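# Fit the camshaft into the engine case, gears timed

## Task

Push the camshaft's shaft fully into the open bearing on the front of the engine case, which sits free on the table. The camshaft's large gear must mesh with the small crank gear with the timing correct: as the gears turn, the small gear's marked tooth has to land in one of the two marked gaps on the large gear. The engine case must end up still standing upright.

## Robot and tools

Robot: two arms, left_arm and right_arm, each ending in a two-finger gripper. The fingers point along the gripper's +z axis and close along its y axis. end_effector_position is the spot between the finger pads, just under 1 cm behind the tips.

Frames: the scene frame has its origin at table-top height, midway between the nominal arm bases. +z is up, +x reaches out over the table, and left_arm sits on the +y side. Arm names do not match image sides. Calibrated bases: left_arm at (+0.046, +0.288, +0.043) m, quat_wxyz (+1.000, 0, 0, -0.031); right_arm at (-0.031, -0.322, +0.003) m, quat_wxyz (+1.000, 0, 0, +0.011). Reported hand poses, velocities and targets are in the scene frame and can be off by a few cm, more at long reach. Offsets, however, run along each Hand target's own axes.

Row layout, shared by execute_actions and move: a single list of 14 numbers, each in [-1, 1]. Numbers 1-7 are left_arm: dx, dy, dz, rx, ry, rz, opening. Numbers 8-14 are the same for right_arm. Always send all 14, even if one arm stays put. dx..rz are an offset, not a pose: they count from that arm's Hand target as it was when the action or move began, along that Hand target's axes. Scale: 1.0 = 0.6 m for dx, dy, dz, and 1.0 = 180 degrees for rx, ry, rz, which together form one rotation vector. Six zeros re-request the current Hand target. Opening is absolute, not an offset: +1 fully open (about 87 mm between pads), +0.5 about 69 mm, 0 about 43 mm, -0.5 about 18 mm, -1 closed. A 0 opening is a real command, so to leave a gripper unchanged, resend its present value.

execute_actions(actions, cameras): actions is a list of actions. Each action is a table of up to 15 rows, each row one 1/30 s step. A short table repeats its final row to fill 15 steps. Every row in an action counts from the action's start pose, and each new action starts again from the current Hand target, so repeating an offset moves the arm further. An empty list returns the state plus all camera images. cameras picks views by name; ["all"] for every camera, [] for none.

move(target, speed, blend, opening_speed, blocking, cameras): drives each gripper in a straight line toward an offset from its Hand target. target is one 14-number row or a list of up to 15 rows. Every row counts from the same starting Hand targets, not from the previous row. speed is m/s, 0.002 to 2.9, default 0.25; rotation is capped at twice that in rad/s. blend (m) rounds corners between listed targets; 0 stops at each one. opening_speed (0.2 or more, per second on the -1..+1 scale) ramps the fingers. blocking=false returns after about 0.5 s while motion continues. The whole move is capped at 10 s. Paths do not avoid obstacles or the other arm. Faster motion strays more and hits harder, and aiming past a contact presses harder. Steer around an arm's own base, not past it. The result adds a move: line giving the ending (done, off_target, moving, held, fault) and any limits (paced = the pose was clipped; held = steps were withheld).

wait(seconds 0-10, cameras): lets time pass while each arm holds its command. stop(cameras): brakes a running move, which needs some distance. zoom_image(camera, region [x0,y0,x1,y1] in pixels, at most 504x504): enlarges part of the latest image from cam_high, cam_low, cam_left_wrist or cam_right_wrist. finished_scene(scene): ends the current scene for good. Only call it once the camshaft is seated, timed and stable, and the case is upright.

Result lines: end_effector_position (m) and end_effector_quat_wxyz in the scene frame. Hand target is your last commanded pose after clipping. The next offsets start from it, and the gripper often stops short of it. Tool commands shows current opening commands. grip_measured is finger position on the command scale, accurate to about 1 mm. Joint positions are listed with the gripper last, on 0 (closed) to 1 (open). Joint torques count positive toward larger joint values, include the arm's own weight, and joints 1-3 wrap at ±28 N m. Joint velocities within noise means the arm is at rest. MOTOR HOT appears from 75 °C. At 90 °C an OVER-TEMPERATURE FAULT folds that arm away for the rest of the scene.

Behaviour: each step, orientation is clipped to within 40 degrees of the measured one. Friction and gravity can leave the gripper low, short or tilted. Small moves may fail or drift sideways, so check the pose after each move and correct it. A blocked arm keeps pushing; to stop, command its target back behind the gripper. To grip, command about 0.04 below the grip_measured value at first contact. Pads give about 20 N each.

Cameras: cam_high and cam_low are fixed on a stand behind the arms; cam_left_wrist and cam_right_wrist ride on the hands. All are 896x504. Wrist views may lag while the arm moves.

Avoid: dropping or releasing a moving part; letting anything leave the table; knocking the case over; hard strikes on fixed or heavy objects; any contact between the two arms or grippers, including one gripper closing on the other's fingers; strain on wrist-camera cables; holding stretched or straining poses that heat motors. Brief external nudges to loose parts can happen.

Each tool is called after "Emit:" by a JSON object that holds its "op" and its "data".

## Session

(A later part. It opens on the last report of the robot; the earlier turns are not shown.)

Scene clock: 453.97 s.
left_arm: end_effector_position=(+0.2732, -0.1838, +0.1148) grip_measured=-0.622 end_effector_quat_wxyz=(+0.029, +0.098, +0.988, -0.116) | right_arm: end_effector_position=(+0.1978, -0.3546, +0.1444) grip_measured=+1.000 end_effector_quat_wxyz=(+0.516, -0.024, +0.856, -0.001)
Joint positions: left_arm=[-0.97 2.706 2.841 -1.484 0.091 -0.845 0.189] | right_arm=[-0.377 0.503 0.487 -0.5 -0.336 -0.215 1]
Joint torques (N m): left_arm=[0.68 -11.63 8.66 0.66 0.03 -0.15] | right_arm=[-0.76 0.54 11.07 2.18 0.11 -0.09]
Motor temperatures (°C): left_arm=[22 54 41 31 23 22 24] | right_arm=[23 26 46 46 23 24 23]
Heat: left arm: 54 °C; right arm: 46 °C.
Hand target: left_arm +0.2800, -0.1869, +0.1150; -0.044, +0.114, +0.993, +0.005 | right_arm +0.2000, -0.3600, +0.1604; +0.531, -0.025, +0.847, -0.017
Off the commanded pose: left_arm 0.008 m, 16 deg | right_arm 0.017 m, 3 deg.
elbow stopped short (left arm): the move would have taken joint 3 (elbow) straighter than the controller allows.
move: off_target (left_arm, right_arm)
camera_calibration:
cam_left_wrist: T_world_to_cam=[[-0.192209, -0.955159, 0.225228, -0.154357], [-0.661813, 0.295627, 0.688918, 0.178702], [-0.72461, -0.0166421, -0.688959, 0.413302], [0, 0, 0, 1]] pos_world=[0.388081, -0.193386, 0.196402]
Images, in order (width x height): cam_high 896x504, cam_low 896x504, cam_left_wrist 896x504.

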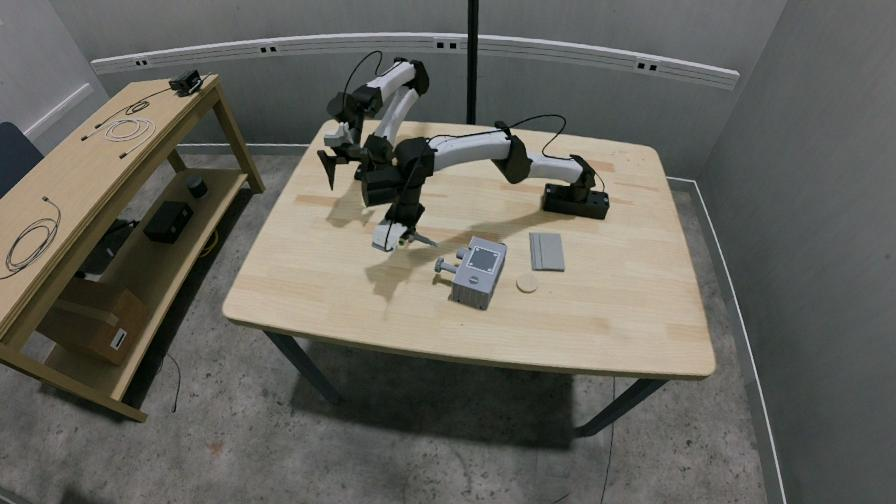

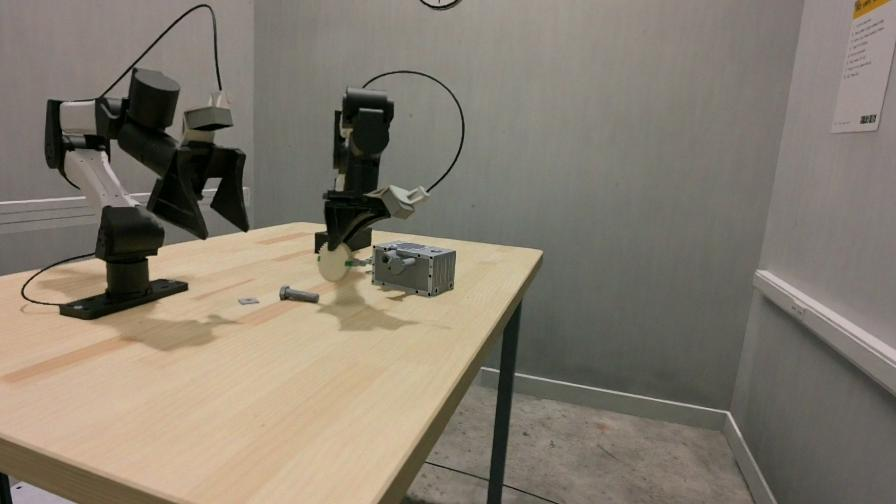

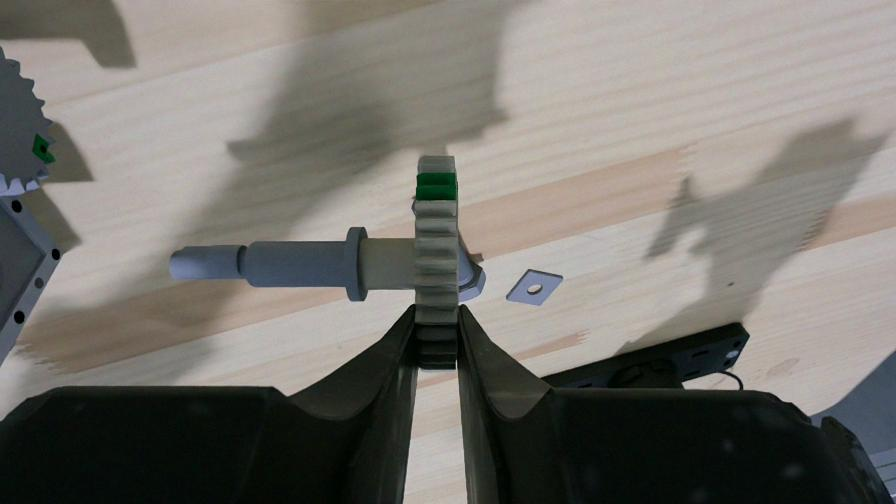

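Emit:
{"op": "move", "data": {"target": [0.0317,0.055,0.003,0,0,0,-0.75,0,0,0,0,0,0,1], "speed": 0.12, "cameras": ["cam_left_wrist"]}}

Scene clock: 474.57 s.
left_arm: end_effector_position=(+0.2657, -0.1573, +0.0972) grip_measured=-0.622 end_effector_quat_wxyz=(-0.007, +0.098, +0.993, -0.064) | right_arm: end_effector_position=(+0.1978, -0.3546, +0.1444) grip_measured=+1.000 end_effector_quat_wxyz=(+0.516, -0.024, +0.856, -0.001)
Joint positions: left_arm=[-0.958 2.699 2.76 -1.539 0.088 -0.827 0.189] | right_arm=[-0.377 0.503 0.487 -0.5 -0.336 -0.215 1]
Joint torques (N m): left_arm=[0.73 -15.56 5.61 0.17 0 0.08] | right_arm=[-0.76 0.55 11.07 2.19 0.11 -0.08]
Motor temperatures (°C): left_arm=[22 61 38 30 23 22 24] | right_arm=[23 26 48 45 23 24 23]
Heat: left arm: 61 °C; right arm: 48 °C.
Hand target: left_arm +0.2688, -0.1505, +0.1148; -0.044, +0.114, +0.993, +0.005 | right_arm +0.2000, -0.3600, +0.1604; +0.531, -0.025, +0.847, -0.017
Off the commanded pose: left_arm 0.019 m, 9 deg | right_arm 0.017 m, 3 deg.
elbow stopped short (left arm): the move would have taken joint 3 (elbow) straighter than the controller allows.
joint sent to its limit (left arm) — joint 4 (wrist pitch), lower limit. The joint targets are off in orientation, not in position.
move: off_target (left_arm, right_arm)
camera_calibration:
cam_left_wrist: T_world_to_cam=[[-0.185801, -0.974099, 0.128873, -0.121836], [-0.615833, 0.217645, 0.757219, 0.146959], [-0.765655, 0.0613279, -0.640321, 0.414618], [0, 0, 0, 1]] pos_world=[0.385319, -0.176093, 0.16991]
Images, in order (width x height): cam_left_wrist 896x504.

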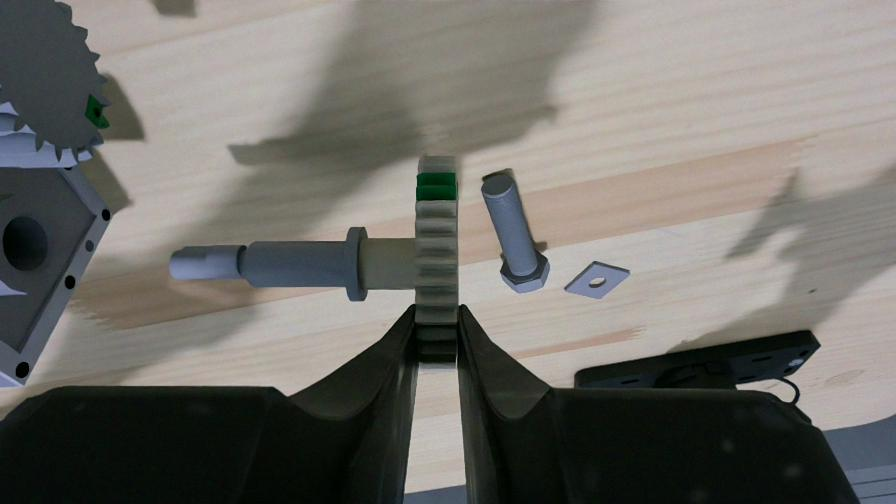

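Emit:
{"op": "move", "data": {"target": [-0.0297,0.0283,0.0025,0,0,0,-0.75,0,0,0,0,0,0,1], "speed": 0.12, "cameras": ["cam_left_wrist"]}}

Scene clock: 490.90 s.
left_arm: end_effector_position=(+0.2880, -0.1439, +0.0968) grip_measured=-0.622 end_effector_quat_wxyz=(-0.003, +0.097, +0.993, -0.063) | right_arm: end_effector_position=(+0.1978, -0.3546, +0.1444) grip_measured=+1.000 end_effector_quat_wxyz=(+0.516, -0.024, +0.856, -0.001)
Joint positions: left_arm=[-0.909 2.699 2.76 -1.539 0.085 -0.78 0.189] | right_arm=[-0.377 0.503 0.487 -0.5 -0.336 -0.215 1]
Joint torques (N m): left_arm=[0.58 -14.94 5.87 0.21 0.02 0.03] | right_arm=[-0.76 0.54 11.08 2.18 0.11 -0.09]
Motor temperatures (°C): left_arm=[22 63 38 29 23 22 24] | right_arm=[23 26 49 45 23 24 23]
Heat: left arm: 63 °C; right arm: 49 °C.
Hand target: left_arm +0.2898, -0.1379, +0.1117; -0.044, +0.114, +0.993, +0.005 | right_arm +0.2000, -0.3600, +0.1604; +0.531, -0.025, +0.847, -0.017
Off the commanded pose: left_arm 0.016 m, 9 deg | right_arm 0.017 m, 3 deg.
joint sent to its limit (left arm) — joint 4 (wrist pitch), lower limit. The joint targets are off in orientation, not in position.
move: off_target (left_arm, right_arm)
camera_calibration:
cam_left_wrist: T_world_to_cam=[[-0.184004, -0.974761, 0.126424, -0.104858], [-0.623043, 0.215145, 0.752017, 0.160319], [-0.760237, 0.0596071, -0.646906, 0.429411], [0, 0, 0, 1]] pos_world=[0.407045, -0.1623, 0.170483]
Images, in order (width x height): cam_left_wrist 896x504.

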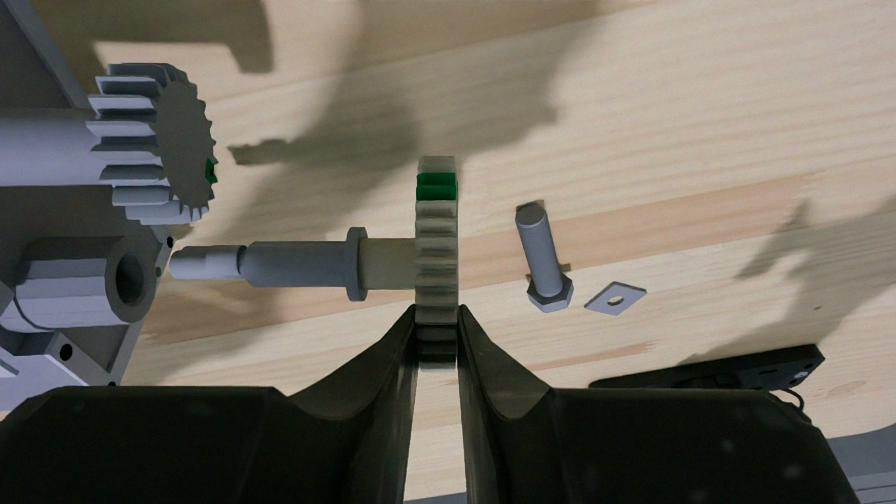

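Emit:
{"op": "move", "data": {"target": [0,0,0,0,0,0,-0.75,0.0057,0.267,-0.0457,0,0,0,1], "cameras": ["cam_right_wrist"]}}

Emit:
{"op": "zoom_image", "data": {"camera": "cam_right_wrist", "region": [150, 0, 450, 170]}}

Scene clock: 520.77 s.
left_arm: end_effector_position=(+0.2880, -0.1438, +0.0968) grip_measured=-0.622 end_effector_quat_wxyz=(-0.003, +0.098, +0.993, -0.063) | right_arm: end_effector_position=(+0.1673, -0.2035, +0.1475) grip_measured=+1.000 end_effector_quat_wxyz=(+0.521, -0.036, +0.853, -0.024)
Joint positions: left_arm=[-0.909 2.699 2.76 -1.539 0.085 -0.779 0.189] | right_arm=[1.089 0.805 0.62 -0.676 0.924 0.659 1]
Joint torques (N m): left_arm=[0.54 -14.99 5.86 0.18 0.02 0.02] | right_arm=[0.28 0.28 10.82 1.56 0.62 0.14]
Motor temperatures (°C): left_arm=[22 69 37 28 23 22 24] | right_arm=[23 25 50 45 23 24 23]
Heat: left arm: 69 °C; right arm: 50 °C.
Hand target: left_arm +0.2898, -0.1379, +0.1117; -0.044, +0.114, +0.993, +0.005 | right_arm +0.1700, -0.2002, +0.1603; +0.531, -0.025, +0.847, -0.017
Off the commanded pose: left_arm 0.016 m, 9 deg | right_arm 0.014 m, 2 deg.
joint sent to its limit (left arm) — joint 4 (wrist pitch), lower limit. The joint targets are off in orientation, not in position.
move: off_target (left_arm, right_arm)
camera_calibration:
cam_right_wrist: T_world_to_cam=[[0.0633565, -0.997218, 0.0392685, -0.215562], [-0.973149, -0.0704561, -0.219128, 0.200006], [0.221285, -0.0243309, -0.974906, 0.247064], [0, 0, 0, 1]] pos_world=[0.153621, -0.19486, 0.293155]
Images, in order (width x height): cam_right_wrist 896x504.

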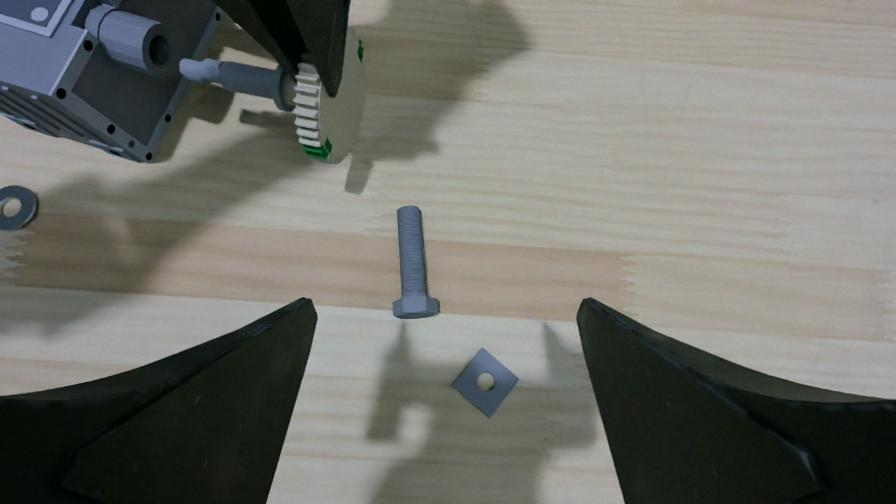

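Scaled by 1.680 from the camera's 896x504 image, which has a finer 1280x720 frame.

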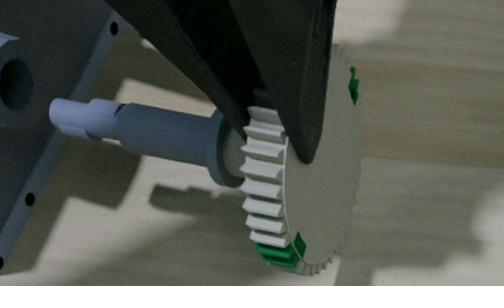

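Emit:
{"op": "move", "data": {"target": [0.0017,0.023,-0.015,0,0,0,-0.75,0,0,0,0,0,0,1], "speed": 0.06, "cameras": ["cam_left_wrist","cam_right_wrist"]}}

Scene clock: 539.17 s.
left_arm: end_effector_position=(+0.2904, -0.1318, +0.1035) grip_measured=-0.622 end_effector_quat_wxyz=(-0.007, +0.100, +0.993, -0.056) | right_arm: end_effector_position=(+0.1673, -0.2037, +0.1475) grip_measured=+1.000 end_effector_quat_wxyz=(+0.521, -0.036, +0.853, -0.024)
Joint positions: left_arm=[-0.893 2.652 2.696 -1.539 0.084 -0.757 0.189] | right_arm=[1.089 0.805 0.62 -0.677 0.925 0.66 1]
Joint torques (N m): left_arm=[0.91 -15.47 5.5 0.18 0 0.11] | right_arm=[0.29 0.28 10.84 1.55 0.61 0.12]
Motor temperatures (°C): left_arm=[22 74 36 28 23 22 25] | right_arm=[23 25 51 43 23 24 23]
Heat: left arm: 74 °C; right arm: 51 °C.
Hand target: left_arm +0.2929, -0.1243, +0.1208; -0.044, +0.113, +0.993, +0.005 | right_arm +0.1700, -0.2003, +0.1604; +0.531, -0.025, +0.847, -0.017
Off the commanded pose: left_arm 0.019 m, 8 deg | right_arm 0.014 m, 2 deg.
joint sent to its limit (left arm) — joint 4 (wrist pitch), lower limit. The joint targets are off in orientation, not in position.
move: off_target (left_arm, right_arm)
camera_calibration:
cam_left_wrist: T_world_to_cam=[[-0.18927, -0.975344, 0.113497, -0.0907257], [-0.616889, 0.208039, 0.759057, 0.150713], [-0.763953, 0.0736512, -0.641054, 0.437224], [0, 0, 0, 1]] pos_world=[0.40982, -0.152045, 0.176182]
cam_right_wrist: T_world_to_cam=[[0.0624569, -0.997262, 0.0395887, -0.215619], [-0.973153, -0.0696553, -0.219365, 0.200127], [0.221522, -0.0248249, -0.974839, 0.246931], [0, 0, 0, 1]] pos_world=[0.15352, -0.194959, 0.293155]
Images, in order (width x height): cam_left_wrist 896x504, cam_right_wrist 896x504.

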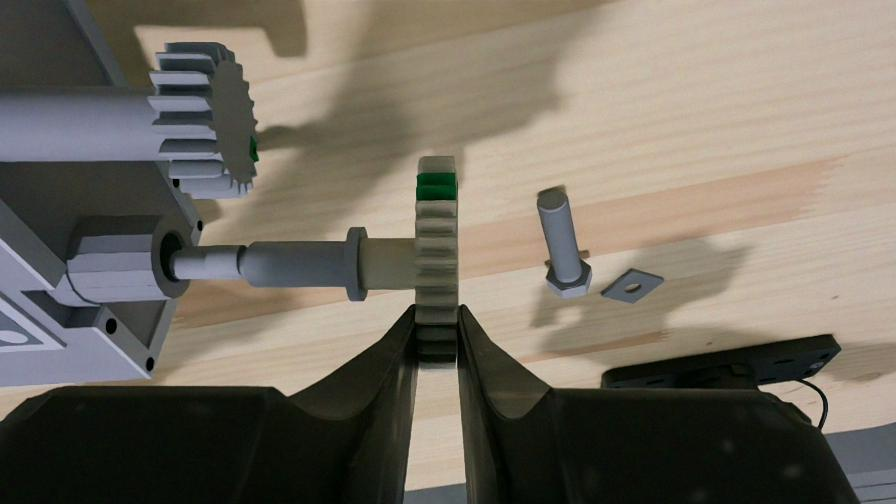

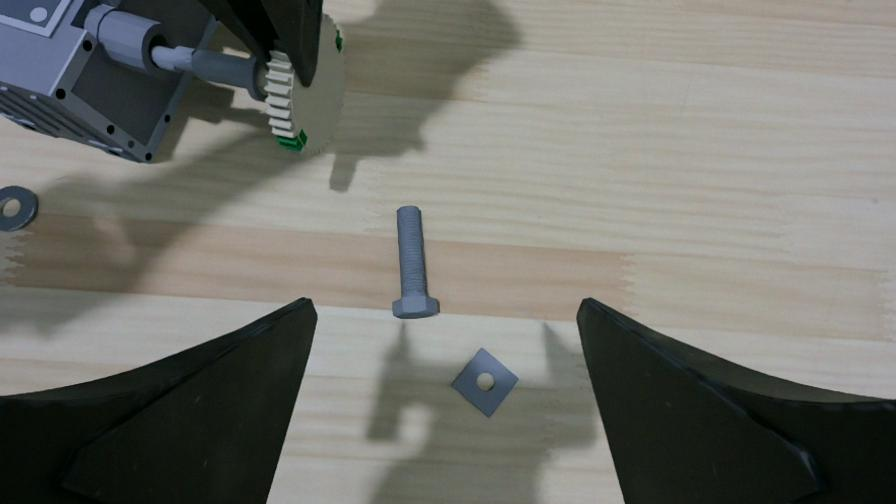

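Emit:
{"op": "move", "data": {"target": [0,0.027,-0.003,0,0,0,-0.75,0,0,0,0,0,0,1], "speed": 0.06, "cameras": ["cam_left_wrist","cam_right_wrist"]}}

Scene clock: 545.30 s.
left_arm: end_effector_position=(+0.2942, -0.1183, +0.1031) grip_measured=-0.622 end_effector_quat_wxyz=(-0.014, +0.105, +0.993, -0.045) | right_arm: end_effector_position=(+0.1673, -0.2037, +0.1475) grip_measured=+1.000 end_effector_quat_wxyz=(+0.521, -0.036, +0.853, -0.024)
Joint positions: left_arm=[-0.873 2.619 2.628 -1.532 0.081 -0.727 0.189] | right_arm=[1.089 0.805 0.62 -0.677 0.925 0.66 1]
Joint torques (N m): left_arm=[1.09 -15.82 5.44 0.05 -0.01 0.04] | right_arm=[0.28 0.29 10.85 1.55 0.61 0.12]
Motor temperatures (°C): left_arm=[22 79 36 28 23 22 25] | right_arm=[23 25 51 42 23 24 23]
Heat: left arm: 79 °C; right arm: 51 °C. Fold the left arm in close to its base, or ease its load, before you think long.
Hand target: left_arm +0.2966, -0.1086, +0.1226; -0.044, +0.114, +0.993, +0.005 | right_arm +0.1700, -0.2003, +0.1604; +0.531, -0.025, +0.847, -0.017
Off the commanded pose: left_arm 0.022 m, 7 deg | right_arm 0.014 m, 2 deg.
MOTOR HOT: joint 2 (shoulder) of the left arm reports 79 °C; the controller's stop level is 90 °C. To cool a motor, set the load down, stop pushing, or move to a pose that needs little force.
joint sent to its limit (left arm) — joint 4 (wrist pitch), lower limit. The joint targets are off in orientation, not in position.
move: off_target (left_arm, right_arm)
camera_calibration:
cam_left_wrist: T_world_to_cam=[[-0.198351, -0.975686, 0.0932405, -0.0721058], [-0.606834, 0.196954, 0.77004, 0.145165], [-0.769681, 0.0961569, -0.631145, 0.442121], [0, 0, 0, 1]] pos_world=[0.414081, -0.141456, 0.173983]
cam_right_wrist: T_world_to_cam=[[0.0624569, -0.997262, 0.0395887, -0.215619], [-0.973153, -0.0696553, -0.219365, 0.200127], [0.221522, -0.0248249, -0.974839, 0.246931], [0, 0, 0, 1]] pos_world=[0.15352, -0.194959, 0.293155]
Images, in order (width x height): cam_left_wrist 896x504, cam_right_wrist 896x504.

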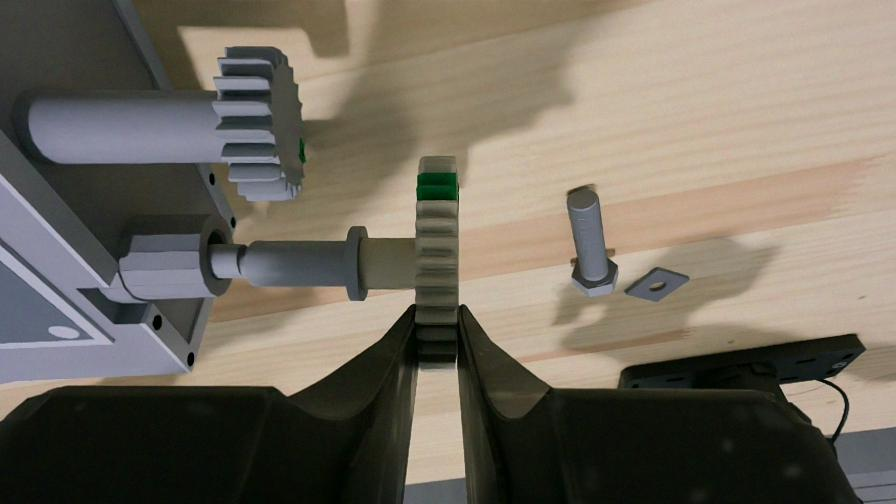

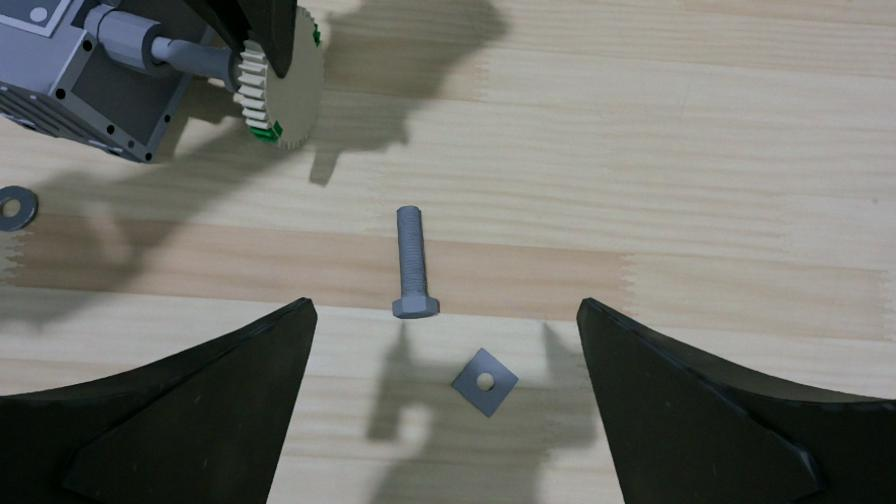

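Emit:
{"op": "move", "data": {"target": [[0.0013,-0.0797,0,0,0,0,-0.75,0.008,-0.125,0,0,0,0,1],[0.1875,-0.0258,-0.1123,0,0,0,-0.75,0.015,-0.25,0,0,0,0,1],[0.272,0.1777,-0.138,0,0,0,-0.75,0.015,-0.25,0,0,0,0,1]], "speed": 0.2, "blend": [0.01,0.03,0], "cameras": ["cam_high","cam_left_wrist"]}}

Scene clock: 576.63 s.
left_arm: end_effector_position=(+0.1694, +0.0238, +0.2168) grip_measured=-0.622 end_effector_quat_wxyz=(-0.038, +0.109, +0.993, -0.014) | right_arm: end_effector_position=(+0.1676, -0.3508, +0.1557) grip_measured=+1.000 end_effector_quat_wxyz=(+0.527, -0.019, +0.850, -0.019)
Joint positions: left_arm=[-0.927 1.79 1.741 -1.55 0.076 -0.77 0.189] | right_arm=[-0.408 0.326 0.515 -0.68 -0.333 -0.231 1]
Joint torques (N m): left_arm=[0.55 -8.36 5.46 0.09 0.02 0.07] | right_arm=[-0.8 2.73 8.46 2.3 -0.2 -0.07]
Motor temperatures (°C): left_arm=[22 89 34 27 23 22 25] | right_arm=[23 25 51 42 23 24 23]
Heat: left arm: 89 °C; right arm: 51 °C. Fold the left arm in close to its base, or ease its load, before you think long.
Hand target: left_arm +0.1695, +0.0302, +0.2197; -0.044, +0.114, +0.993, +0.005 | right_arm +0.1698, -0.3505, +0.1607; +0.531, -0.025, +0.847, -0.017
Off the commanded pose: left_arm 0.007 m, 2 deg | right_arm 0.005 m, 1 deg.
MOTOR HOT: still on. Joint 2 (shoulder) of the left arm reports 89 °C.
joint sent to its limit (left arm) — joint 4 (wrist pitch), lower limit. The joint targets still meet the commanded pose.
move: done
camera_calibration:
cam_left_wrist: T_world_to_cam=[[-0.206049, -0.977884, 0.0358637, 0.0449273], [-0.57183, 0.150069, 0.80653, -0.0588165], [-0.794074, 0.145677, -0.590105, 0.398249], [0, 0, 0, 1]] pos_world=[0.291864, -0.00525544, 0.280835]
Images, in order (width x height): cam_high 896x504, cam_left_wrist 896x504.

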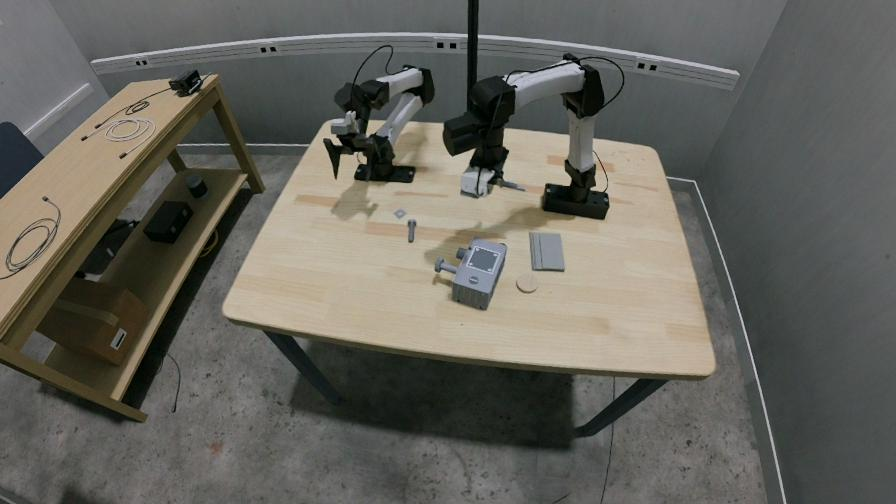

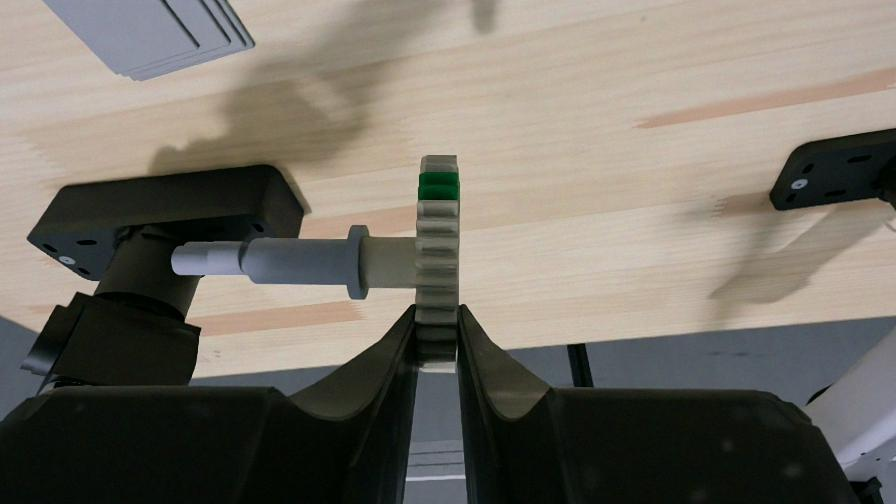

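Emit:
{"op": "move", "data": {"target": [-0.03,0.15,-0.06,0,0,0,-0.75,0,0,0,0,0,0,1], "speed": 0.3}}

Scene clock: 581.70 s.
left_arm: end_effector_position=(+0.2129, +0.1081, +0.2544) grip_measured=-0.622 end_effector_quat_wxyz=(+0.031, +0.104, +0.992, -0.063) | right_arm: end_effector_position=(+0.1676, -0.3507, +0.1557) grip_measured=+1.000 end_effector_quat_wxyz=(+0.527, -0.019, +0.850, -0.018)
Joint positions: left_arm=[-0.631 1.539 1.638 -1.548 0.069 -0.49 0.189] | right_arm=[-0.408 0.326 0.515 -0.68 -0.334 -0.231 1]
Joint torques (N m): left_arm=[0.14 -5.55 5.5 0.35 0.04 0.04] | right_arm=[-0.79 2.73 8.46 2.29 -0.2 -0.08]
Motor temperatures (°C): left_arm=[22 84 34 27 23 22 25] | right_arm=[23 25 50 42 23 24 23]
Heat: left arm: 84 °C; right arm: 50 °C. Fold the left arm in close to its base, or ease its load, before you think long.
Hand target: left_arm +0.2105, +0.1131, +0.2540; -0.044, +0.114, +0.993, +0.005 | right_arm +0.1698, -0.3505, +0.1607; +0.531, -0.025, +0.847, -0.017
Off the commanded pose: left_arm 0.006 m, 12 deg | right_arm 0.005 m, 1 deg.
MOTOR HOT: still on. Joint 2 (shoulder) of the left arm reports 84 °C.
joint sent to its limit (left arm) — joint 4 (wrist pitch), lower limit. The joint targets are off in orientation, not in position.
move: off_target (left_arm)

Emit:
{"op": "move", "data": {"target": [0,0,0,0,0,0,-0.75,-0.094,0.4622,0.2115,-0.3207,0.1495,-0.2776,1], "cameras": ["cam_right_wrist","cam_left_wrist"]}}

Scene clock: 651.93 s.
left_arm: end_effector_position=(+0.2129, +0.1082, +0.2544) grip_measured=-0.622 end_effector_quat_wxyz=(+0.031, +0.104, +0.992, -0.063) | right_arm: end_effector_position=(+0.2995, -0.0780, +0.1317) grip_measured=+1.000 end_effector_quat_wxyz=(+0.192, -0.594, +0.766, +0.153)
Joint positions: left_arm=[-0.631 1.539 1.638 -1.548 0.069 -0.489 0.189] | right_arm=[0.534 1.868 1.652 -0.986 -0.341 -0.7 1]
Joint torques (N m): left_arm=[0.01 -5.52 5.63 0.41 0.01 0.06] | right_arm=[0.2 -6.45 10.43 1.16 -0.35 -0.09]
Motor temperatures (°C): left_arm=[22 55 35 26 22 22 25] | right_arm=[23 25 47 44 23 24 23]
Heat: left arm: 55 °C; right arm: 47 °C.
Hand target: left_arm +0.2105, +0.1131, +0.2540; -0.044, +0.114, +0.993, +0.005 | right_arm +0.3019, -0.0707, +0.1407; +0.203, -0.600, +0.757, +0.161
Off the commanded pose: left_arm 0.006 m, 12 deg | right_arm 0.012 m, 2 deg.
MOTOR HOT: cleared for the motors of the left arm.
joint sent to its limit (left arm) — joint 4 (wrist pitch), lower limit. The joint targets are off in orientation, not in position.
move: off_target (left_arm, right_arm)
camera_calibration:
cam_left_wrist: T_world_to_cam=[[-0.20152, -0.972149, 0.119652, 0.1122], [-0.671043, 0.226013, 0.70613, -0.0384339], [-0.713506, 0.0620076, -0.6979, 0.462072], [0, 0, 0, 1]] pos_world=[0.326511, 0.0891096, 0.336195]
cam_right_wrist: T_world_to_cam=[[0.967437, -0.247371, -0.0535958, -0.298245], [-0.211459, -0.906283, 0.365973, -0.0364015], [-0.139104, -0.342722, -0.929081, 0.282512], [0, 0, 0, 1]] pos_world=[0.320134, -0.00994397, 0.259814]
Images, in order (width x height): cam_left_wrist 896x504, cam_right_wrist 896x504.

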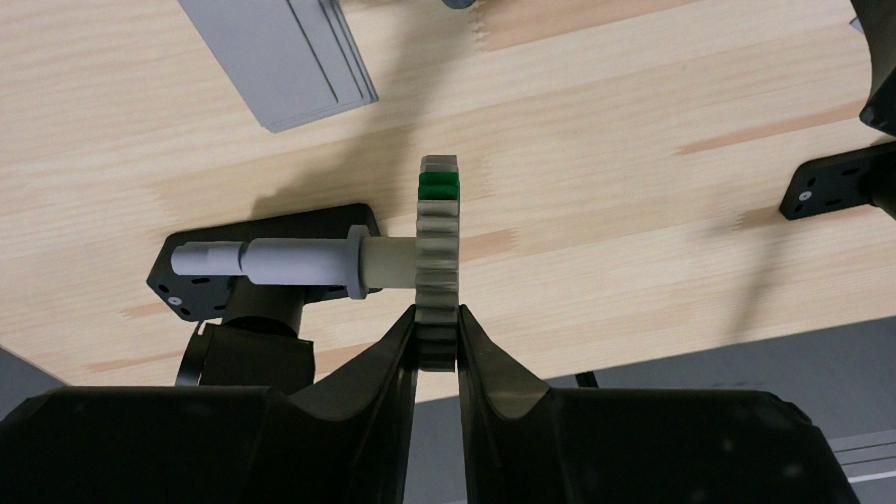

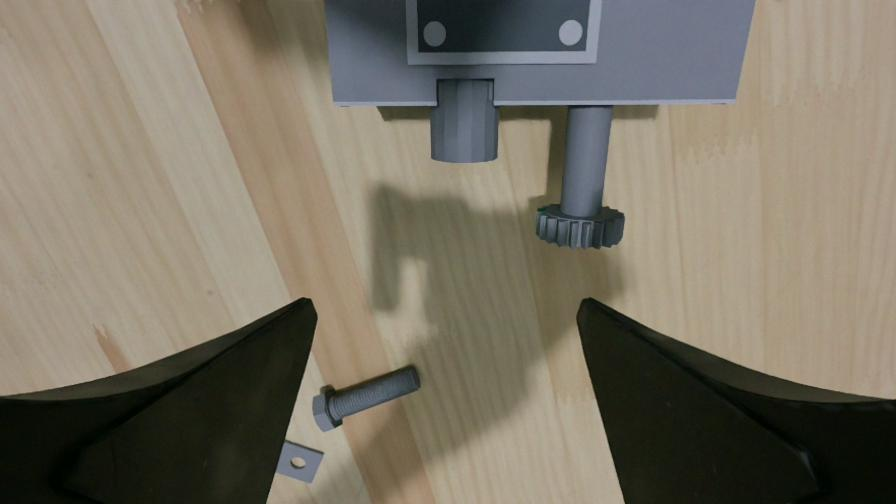

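Emit:
{"op": "move", "data": {"target": [0,0,0,0,0,0,-0.75,-0.0045,-0.0108,0.09,0,0,0,-0.05], "speed": 0.12, "cameras": ["cam_right_wrist"]}}

Scene clock: 670.07 s.
left_arm: end_effector_position=(+0.2129, +0.1082, +0.2544) grip_measured=-0.622 end_effector_quat_wxyz=(+0.031, +0.104, +0.992, -0.063) | right_arm: end_effector_position=(+0.3124, -0.0495, +0.0948) grip_measured=-0.050 end_effector_quat_wxyz=(+0.192, -0.601, +0.759, +0.159)
Joint positions: left_arm=[-0.631 1.539 1.638 -1.548 0.069 -0.489 0.189] | right_arm=[0.573 1.977 1.652 -0.868 -0.341 -0.68 0.475]
Joint torques (N m): left_arm=[0.2 -5.53 5.35 0.36 0.01 0.07] | right_arm=[0.29 -7.56 6.75 1.59 -0.18 0.11]
Heat: left arm: 54 °C; right arm: 49 °C.
Hand target: left_arm +0.2105, +0.1131, +0.2540; -0.044, +0.114, +0.993, +0.005 | right_arm +0.3149, -0.0436, +0.0953; +0.203, -0.600, +0.757, +0.161
Off the commanded pose: left_arm 0.006 m, 12 deg | right_arm 0.006 m, 1 deg.
joint sent to its limit (left arm) — joint 4 (wrist pitch), lower limit. The joint targets are off in orientation, not in position.
move: off_target (left_arm)
camera_calibration:
cam_right_wrist: T_world_to_cam=[[0.972232, -0.226849, -0.0574901, -0.305782], [-0.191701, -0.912915, 0.36033, -0.000245032], [-0.134224, -0.339303, -0.931052, 0.258628], [0, 0, 0, 1]] pos_world=[0.331958, 0.0181632, 0.223305]
Images, in order (width x height): cam_right_wrist 896x504.

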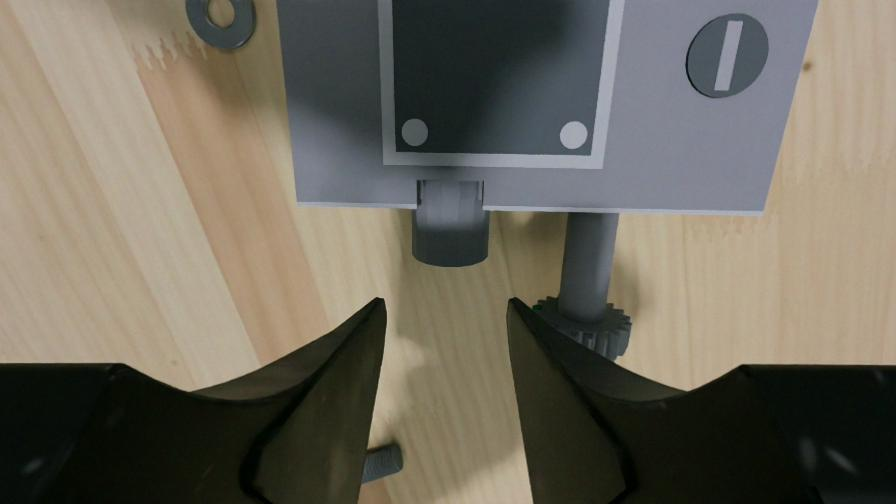

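Emit:
{"op": "move", "data": {"target": [0,0,0,0,0,0,-0.75,0.0033,0,0.0737,0,0,0,-0.15], "speed": 0.08, "cameras": ["cam_right_wrist","cam_low"]}}

Scene clock: 695.00 s.
left_arm: end_effector_position=(+0.2129, +0.1082, +0.2544) grip_measured=-0.622 end_effector_quat_wxyz=(+0.031, +0.104, +0.992, -0.063) | right_arm: end_effector_position=(+0.3152, -0.0285, +0.0557) grip_measured=-0.150 end_effector_quat_wxyz=(+0.191, -0.602, +0.758, +0.165)
Joint positions: left_arm=[-0.631 1.539 1.638 -1.548 0.069 -0.489 0.189] | right_arm=[0.606 2.056 1.608 -0.737 -0.341 -0.648 0.425]
Joint torques (N m): left_arm=[0.17 -5.67 5.55 0.37 0.06 0.06] | right_arm=[0.28 -7.84 6.93 1.64 -0.05 0.11]
Heat: left arm: 52 °C; right arm: 46 °C.
Hand target: left_arm +0.2105, +0.1131, +0.2540; -0.044, +0.114, +0.993, +0.005 | right_arm +0.3195, -0.0237, +0.0559; +0.203, -0.600, +0.757, +0.161
Off the commanded pose: left_arm 0.006 m, 12 deg | right_arm 0.006 m, 1 deg.
joint sent to its limit (left arm) — joint 4 (wrist pitch), lower limit. The joint targets are off in orientation, not in position.
move: off_target (left_arm)
camera_calibration:
cam_right_wrist: T_world_to_cam=[[0.972806, -0.221686, -0.0671127, -0.305488], [-0.18445, -0.916707, 0.354439, 0.0313989], [-0.140097, -0.332421, -0.932668, 0.23194], [0, 0, 0, 1]] pos_world=[0.335466, 0.038163, 0.184692]
Images, in order (width x height): cam_low 896x504, cam_right_wrist 896x504.

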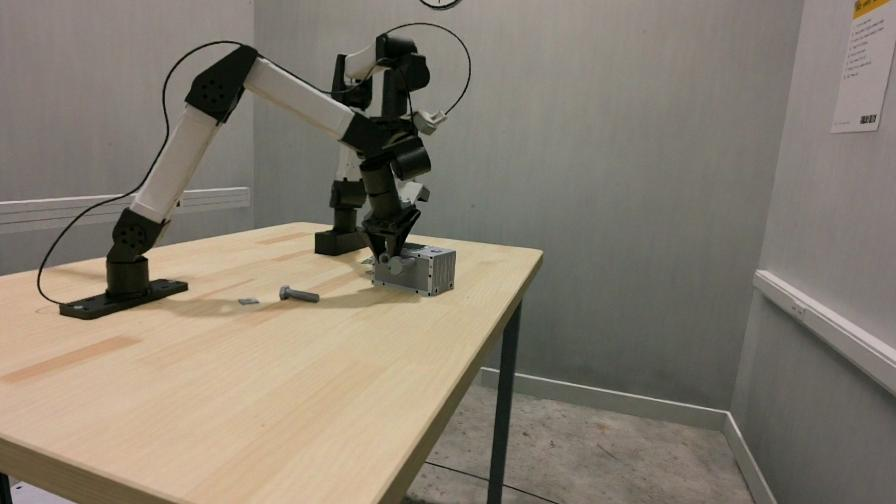

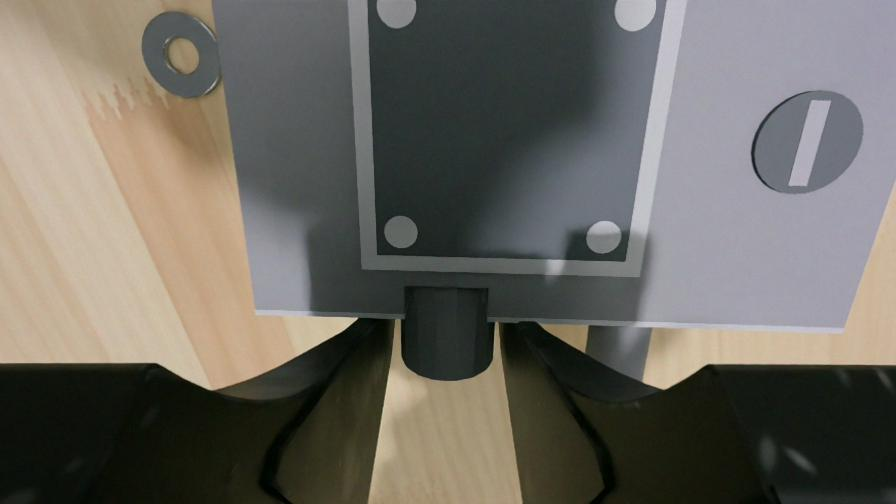

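Emit:
{"op": "move", "data": {"target": [[0,0,0,0,0,0,-0.75,0,0,0,0,0,0,-0.5],[0,0,0,0,0,0,-0.75,-0.0943,0.059,0.0487,0,0,0,-0.5]], "speed": 0.06, "opening_speed": 0.6, "cameras": ["cam_right_wrist","cam_left_wrist","cam_low","cam_high"]}}

Scene clock: 707.17 s.
left_arm: end_effector_position=(+0.2129, +0.1082, +0.2544) grip_measured=-0.622 end_effector_quat_wxyz=(+0.031, +0.104, +0.992, -0.063) | right_arm: end_effector_position=(+0.3071, -0.0140, +0.0597) grip_measured=-0.278 end_effector_quat_wxyz=(+0.165, -0.569, +0.797, +0.112)
Joint positions: left_arm=[-0.631 1.539 1.638 -1.548 0.069 -0.489 0.189] | right_arm=[0.688 2.107 1.722 -0.83 -0.192 -0.497 0.361]
Joint torques (N m): left_arm=[0.14 -5.45 5.48 0.33 0.02 0.07] | right_arm=[5.89 -5.61 10.11 2.38 -0.9 0.01]
Motor temperatures (°C): left_arm=[22 51 35 26 22 22 25] | right_arm=[23 30 46 42 23 24 23]
Heat: left arm: 51 °C; right arm: 46 °C.
Hand target: left_arm +0.2105, +0.1131, +0.2540; -0.044, +0.114, +0.993, +0.005 | right_arm +0.2993, +0.0463, +0.0588; +0.203, -0.600, +0.757, +0.161
Off the commanded pose: left_arm 0.006 m, 12 deg | right_arm 0.061 m, 9 deg.
joint sent to its limit (left arm) — joint 4 (wrist pitch), lower limit. The joint targets are off in orientation, not in position.
move: off_target (left_arm, right_arm)
camera_calibration:
cam_left_wrist: T_world_to_cam=[[-0.20152, -0.972149, 0.119652, 0.1122], [-0.671043, 0.226013, 0.70613, -0.0384339], [-0.713506, 0.0620076, -0.6979, 0.462072], [0, 0, 0, 1]] pos_world=[0.326511, 0.0891096, 0.336195]
cam_right_wrist: T_world_to_cam=[[0.942909, -0.33088, -0.0379594, -0.28818], [-0.278893, -0.846737, 0.453052, 0.0658521], [-0.182048, -0.4166, -0.890676, 0.248566], [0, 0, 0, 1]] pos_world=[0.335344, 0.0639589, 0.180618]

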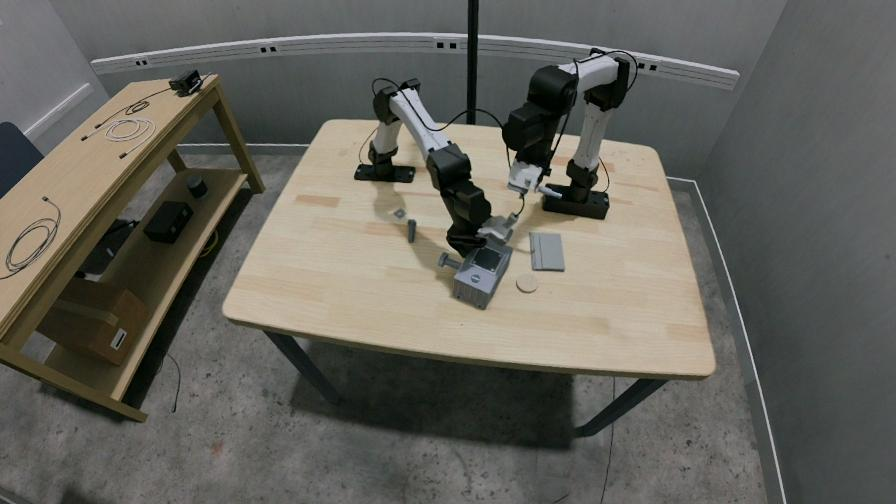

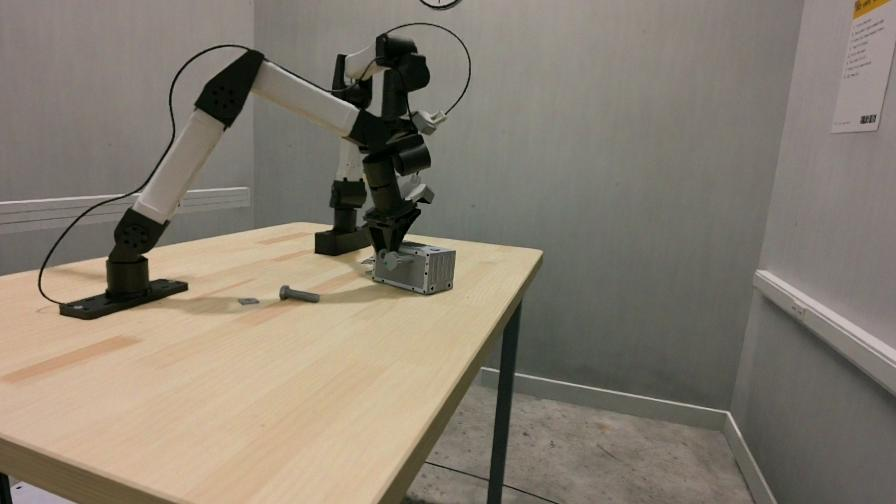

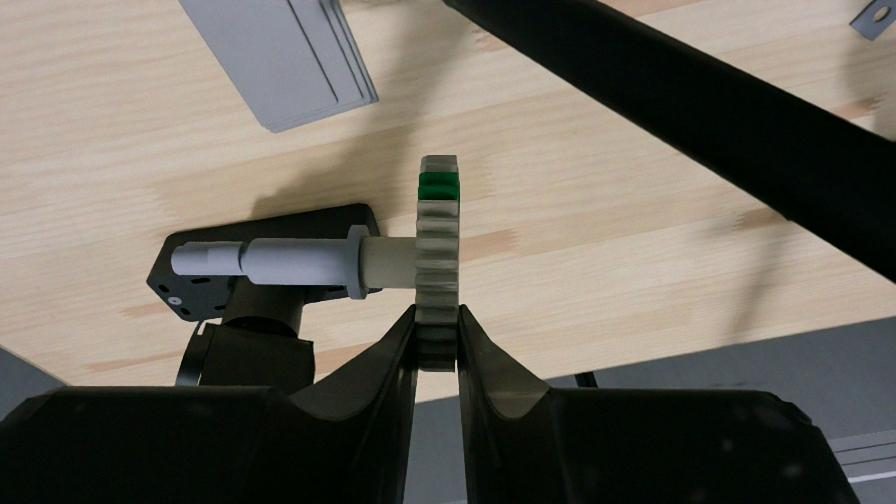

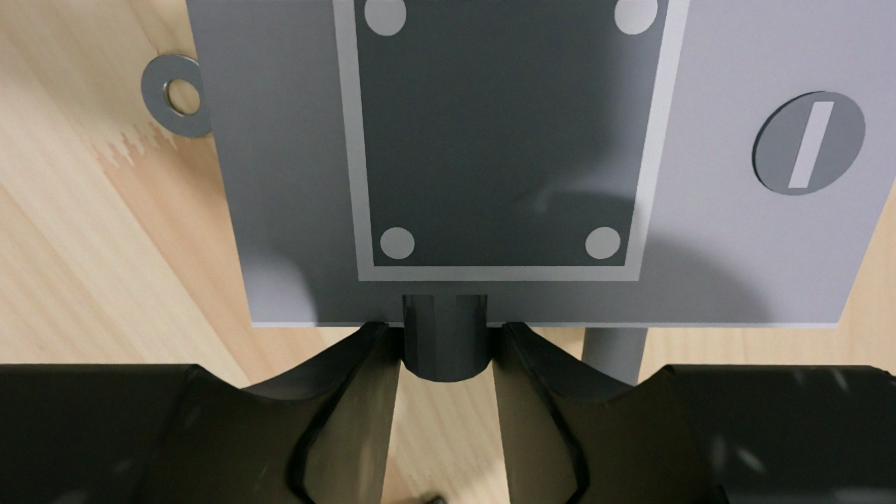

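Emit:
{"op": "move", "data": {"target": [0,0,0,0,0,0,-0.75,-0.04,0.01,-0.065,0,0,0,-0.5], "speed": 0.06, "cameras": ["cam_right_wrist","cam_low"]}}

Scene clock: 723.10 s.
left_arm: end_effector_position=(+0.2129, +0.1082, +0.2544) grip_measured=-0.622 end_effector_quat_wxyz=(+0.031, +0.104, +0.992, -0.063) | right_arm: end_effector_position=(+0.3061, -0.0156, +0.0615) grip_measured=-0.278 end_effector_quat_wxyz=(+0.154, -0.564, +0.805, +0.101)
Joint positions: left_arm=[-0.631 1.539 1.638 -1.548 0.069 -0.489 0.189] | right_arm=[0.695 2.124 1.761 -0.877 -0.166 -0.478 0.361]
Joint torques (N m): left_arm=[0.09 -5.63 5.61 0.36 0.1 0.07] | right_arm=[0.23 -8.51 7.71 1.27 -0.11 -0.01]
Heat: left arm: 51 °C; right arm: 47 °C.
Hand target: left_arm +0.2105, +0.1131, +0.2540; -0.044, +0.114, +0.993, +0.005 | right_arm +0.3062, -0.0111, +0.0644; +0.159, -0.567, +0.801, +0.104 (not the last commanded pose)
Off the commanded pose: left_arm 0.006 m, 12 deg | right_arm 0.079 m, 11 deg.
joint sent to its limit (left arm) — joint 4 (wrist pitch), lower limit. The joint targets are off in orientation, not in position.
move: held (right_arm; a check stopped the path), off_target (left_arm); limits=held
pose unreachable (right arm): on one or more control steps of this call, first in action 0 (counted from 0), this arm could not follow its commanded pose, so it was not sent that pose on those steps. It may still have moved: this result reports where it is.
cause: moving toward the commanded pose would bring a part of the arm too close to another arm (this arm's wrist (the part past joint 4) and the left arm's wrist camera, along the way the arms are being sent, or toward where that arm still pushes).
camera_calibration:
cam_right_wrist: T_world_to_cam=[[0.936162, -0.349779, -0.0354358, -0.286118], [-0.290581, -0.826556, 0.482045, 0.0654986], [-0.197899, -0.440975, -0.87543, 0.252862], [0, 0, 0, 1]] pos_world=[0.336926, 0.0655663, 0.179651]
Images, in order (width x height): cam_low 896x504, cam_right_wrist 896x504.

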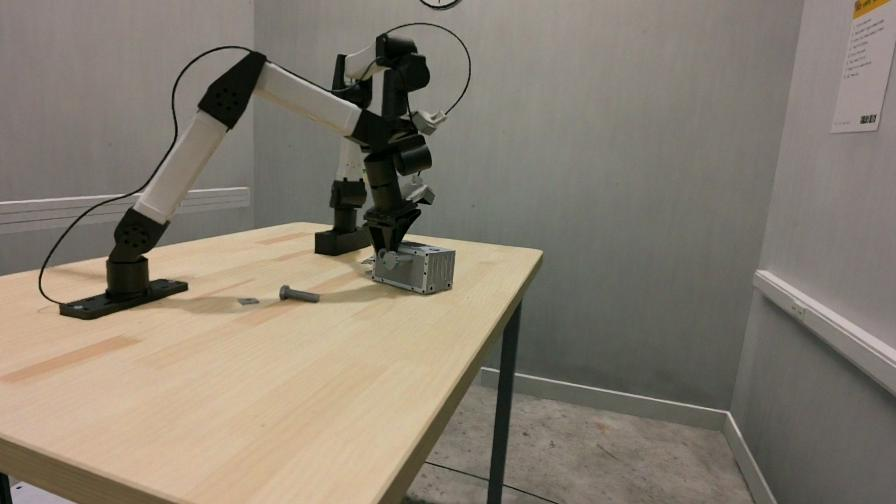

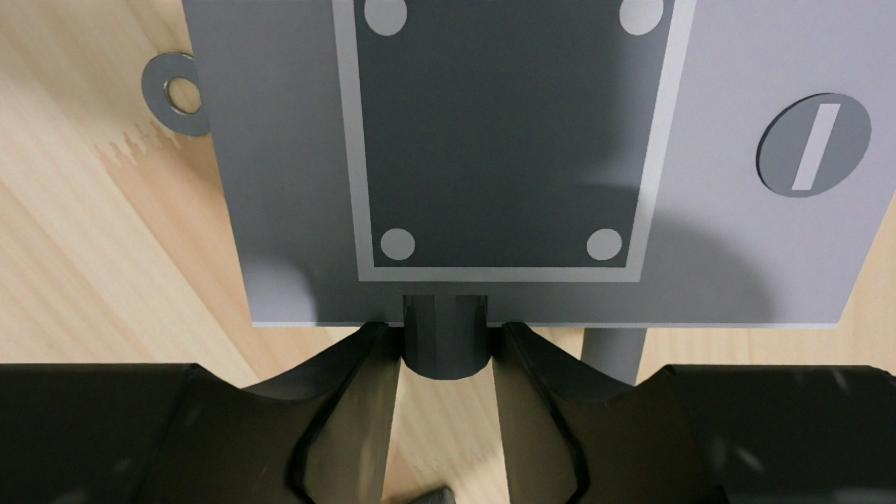

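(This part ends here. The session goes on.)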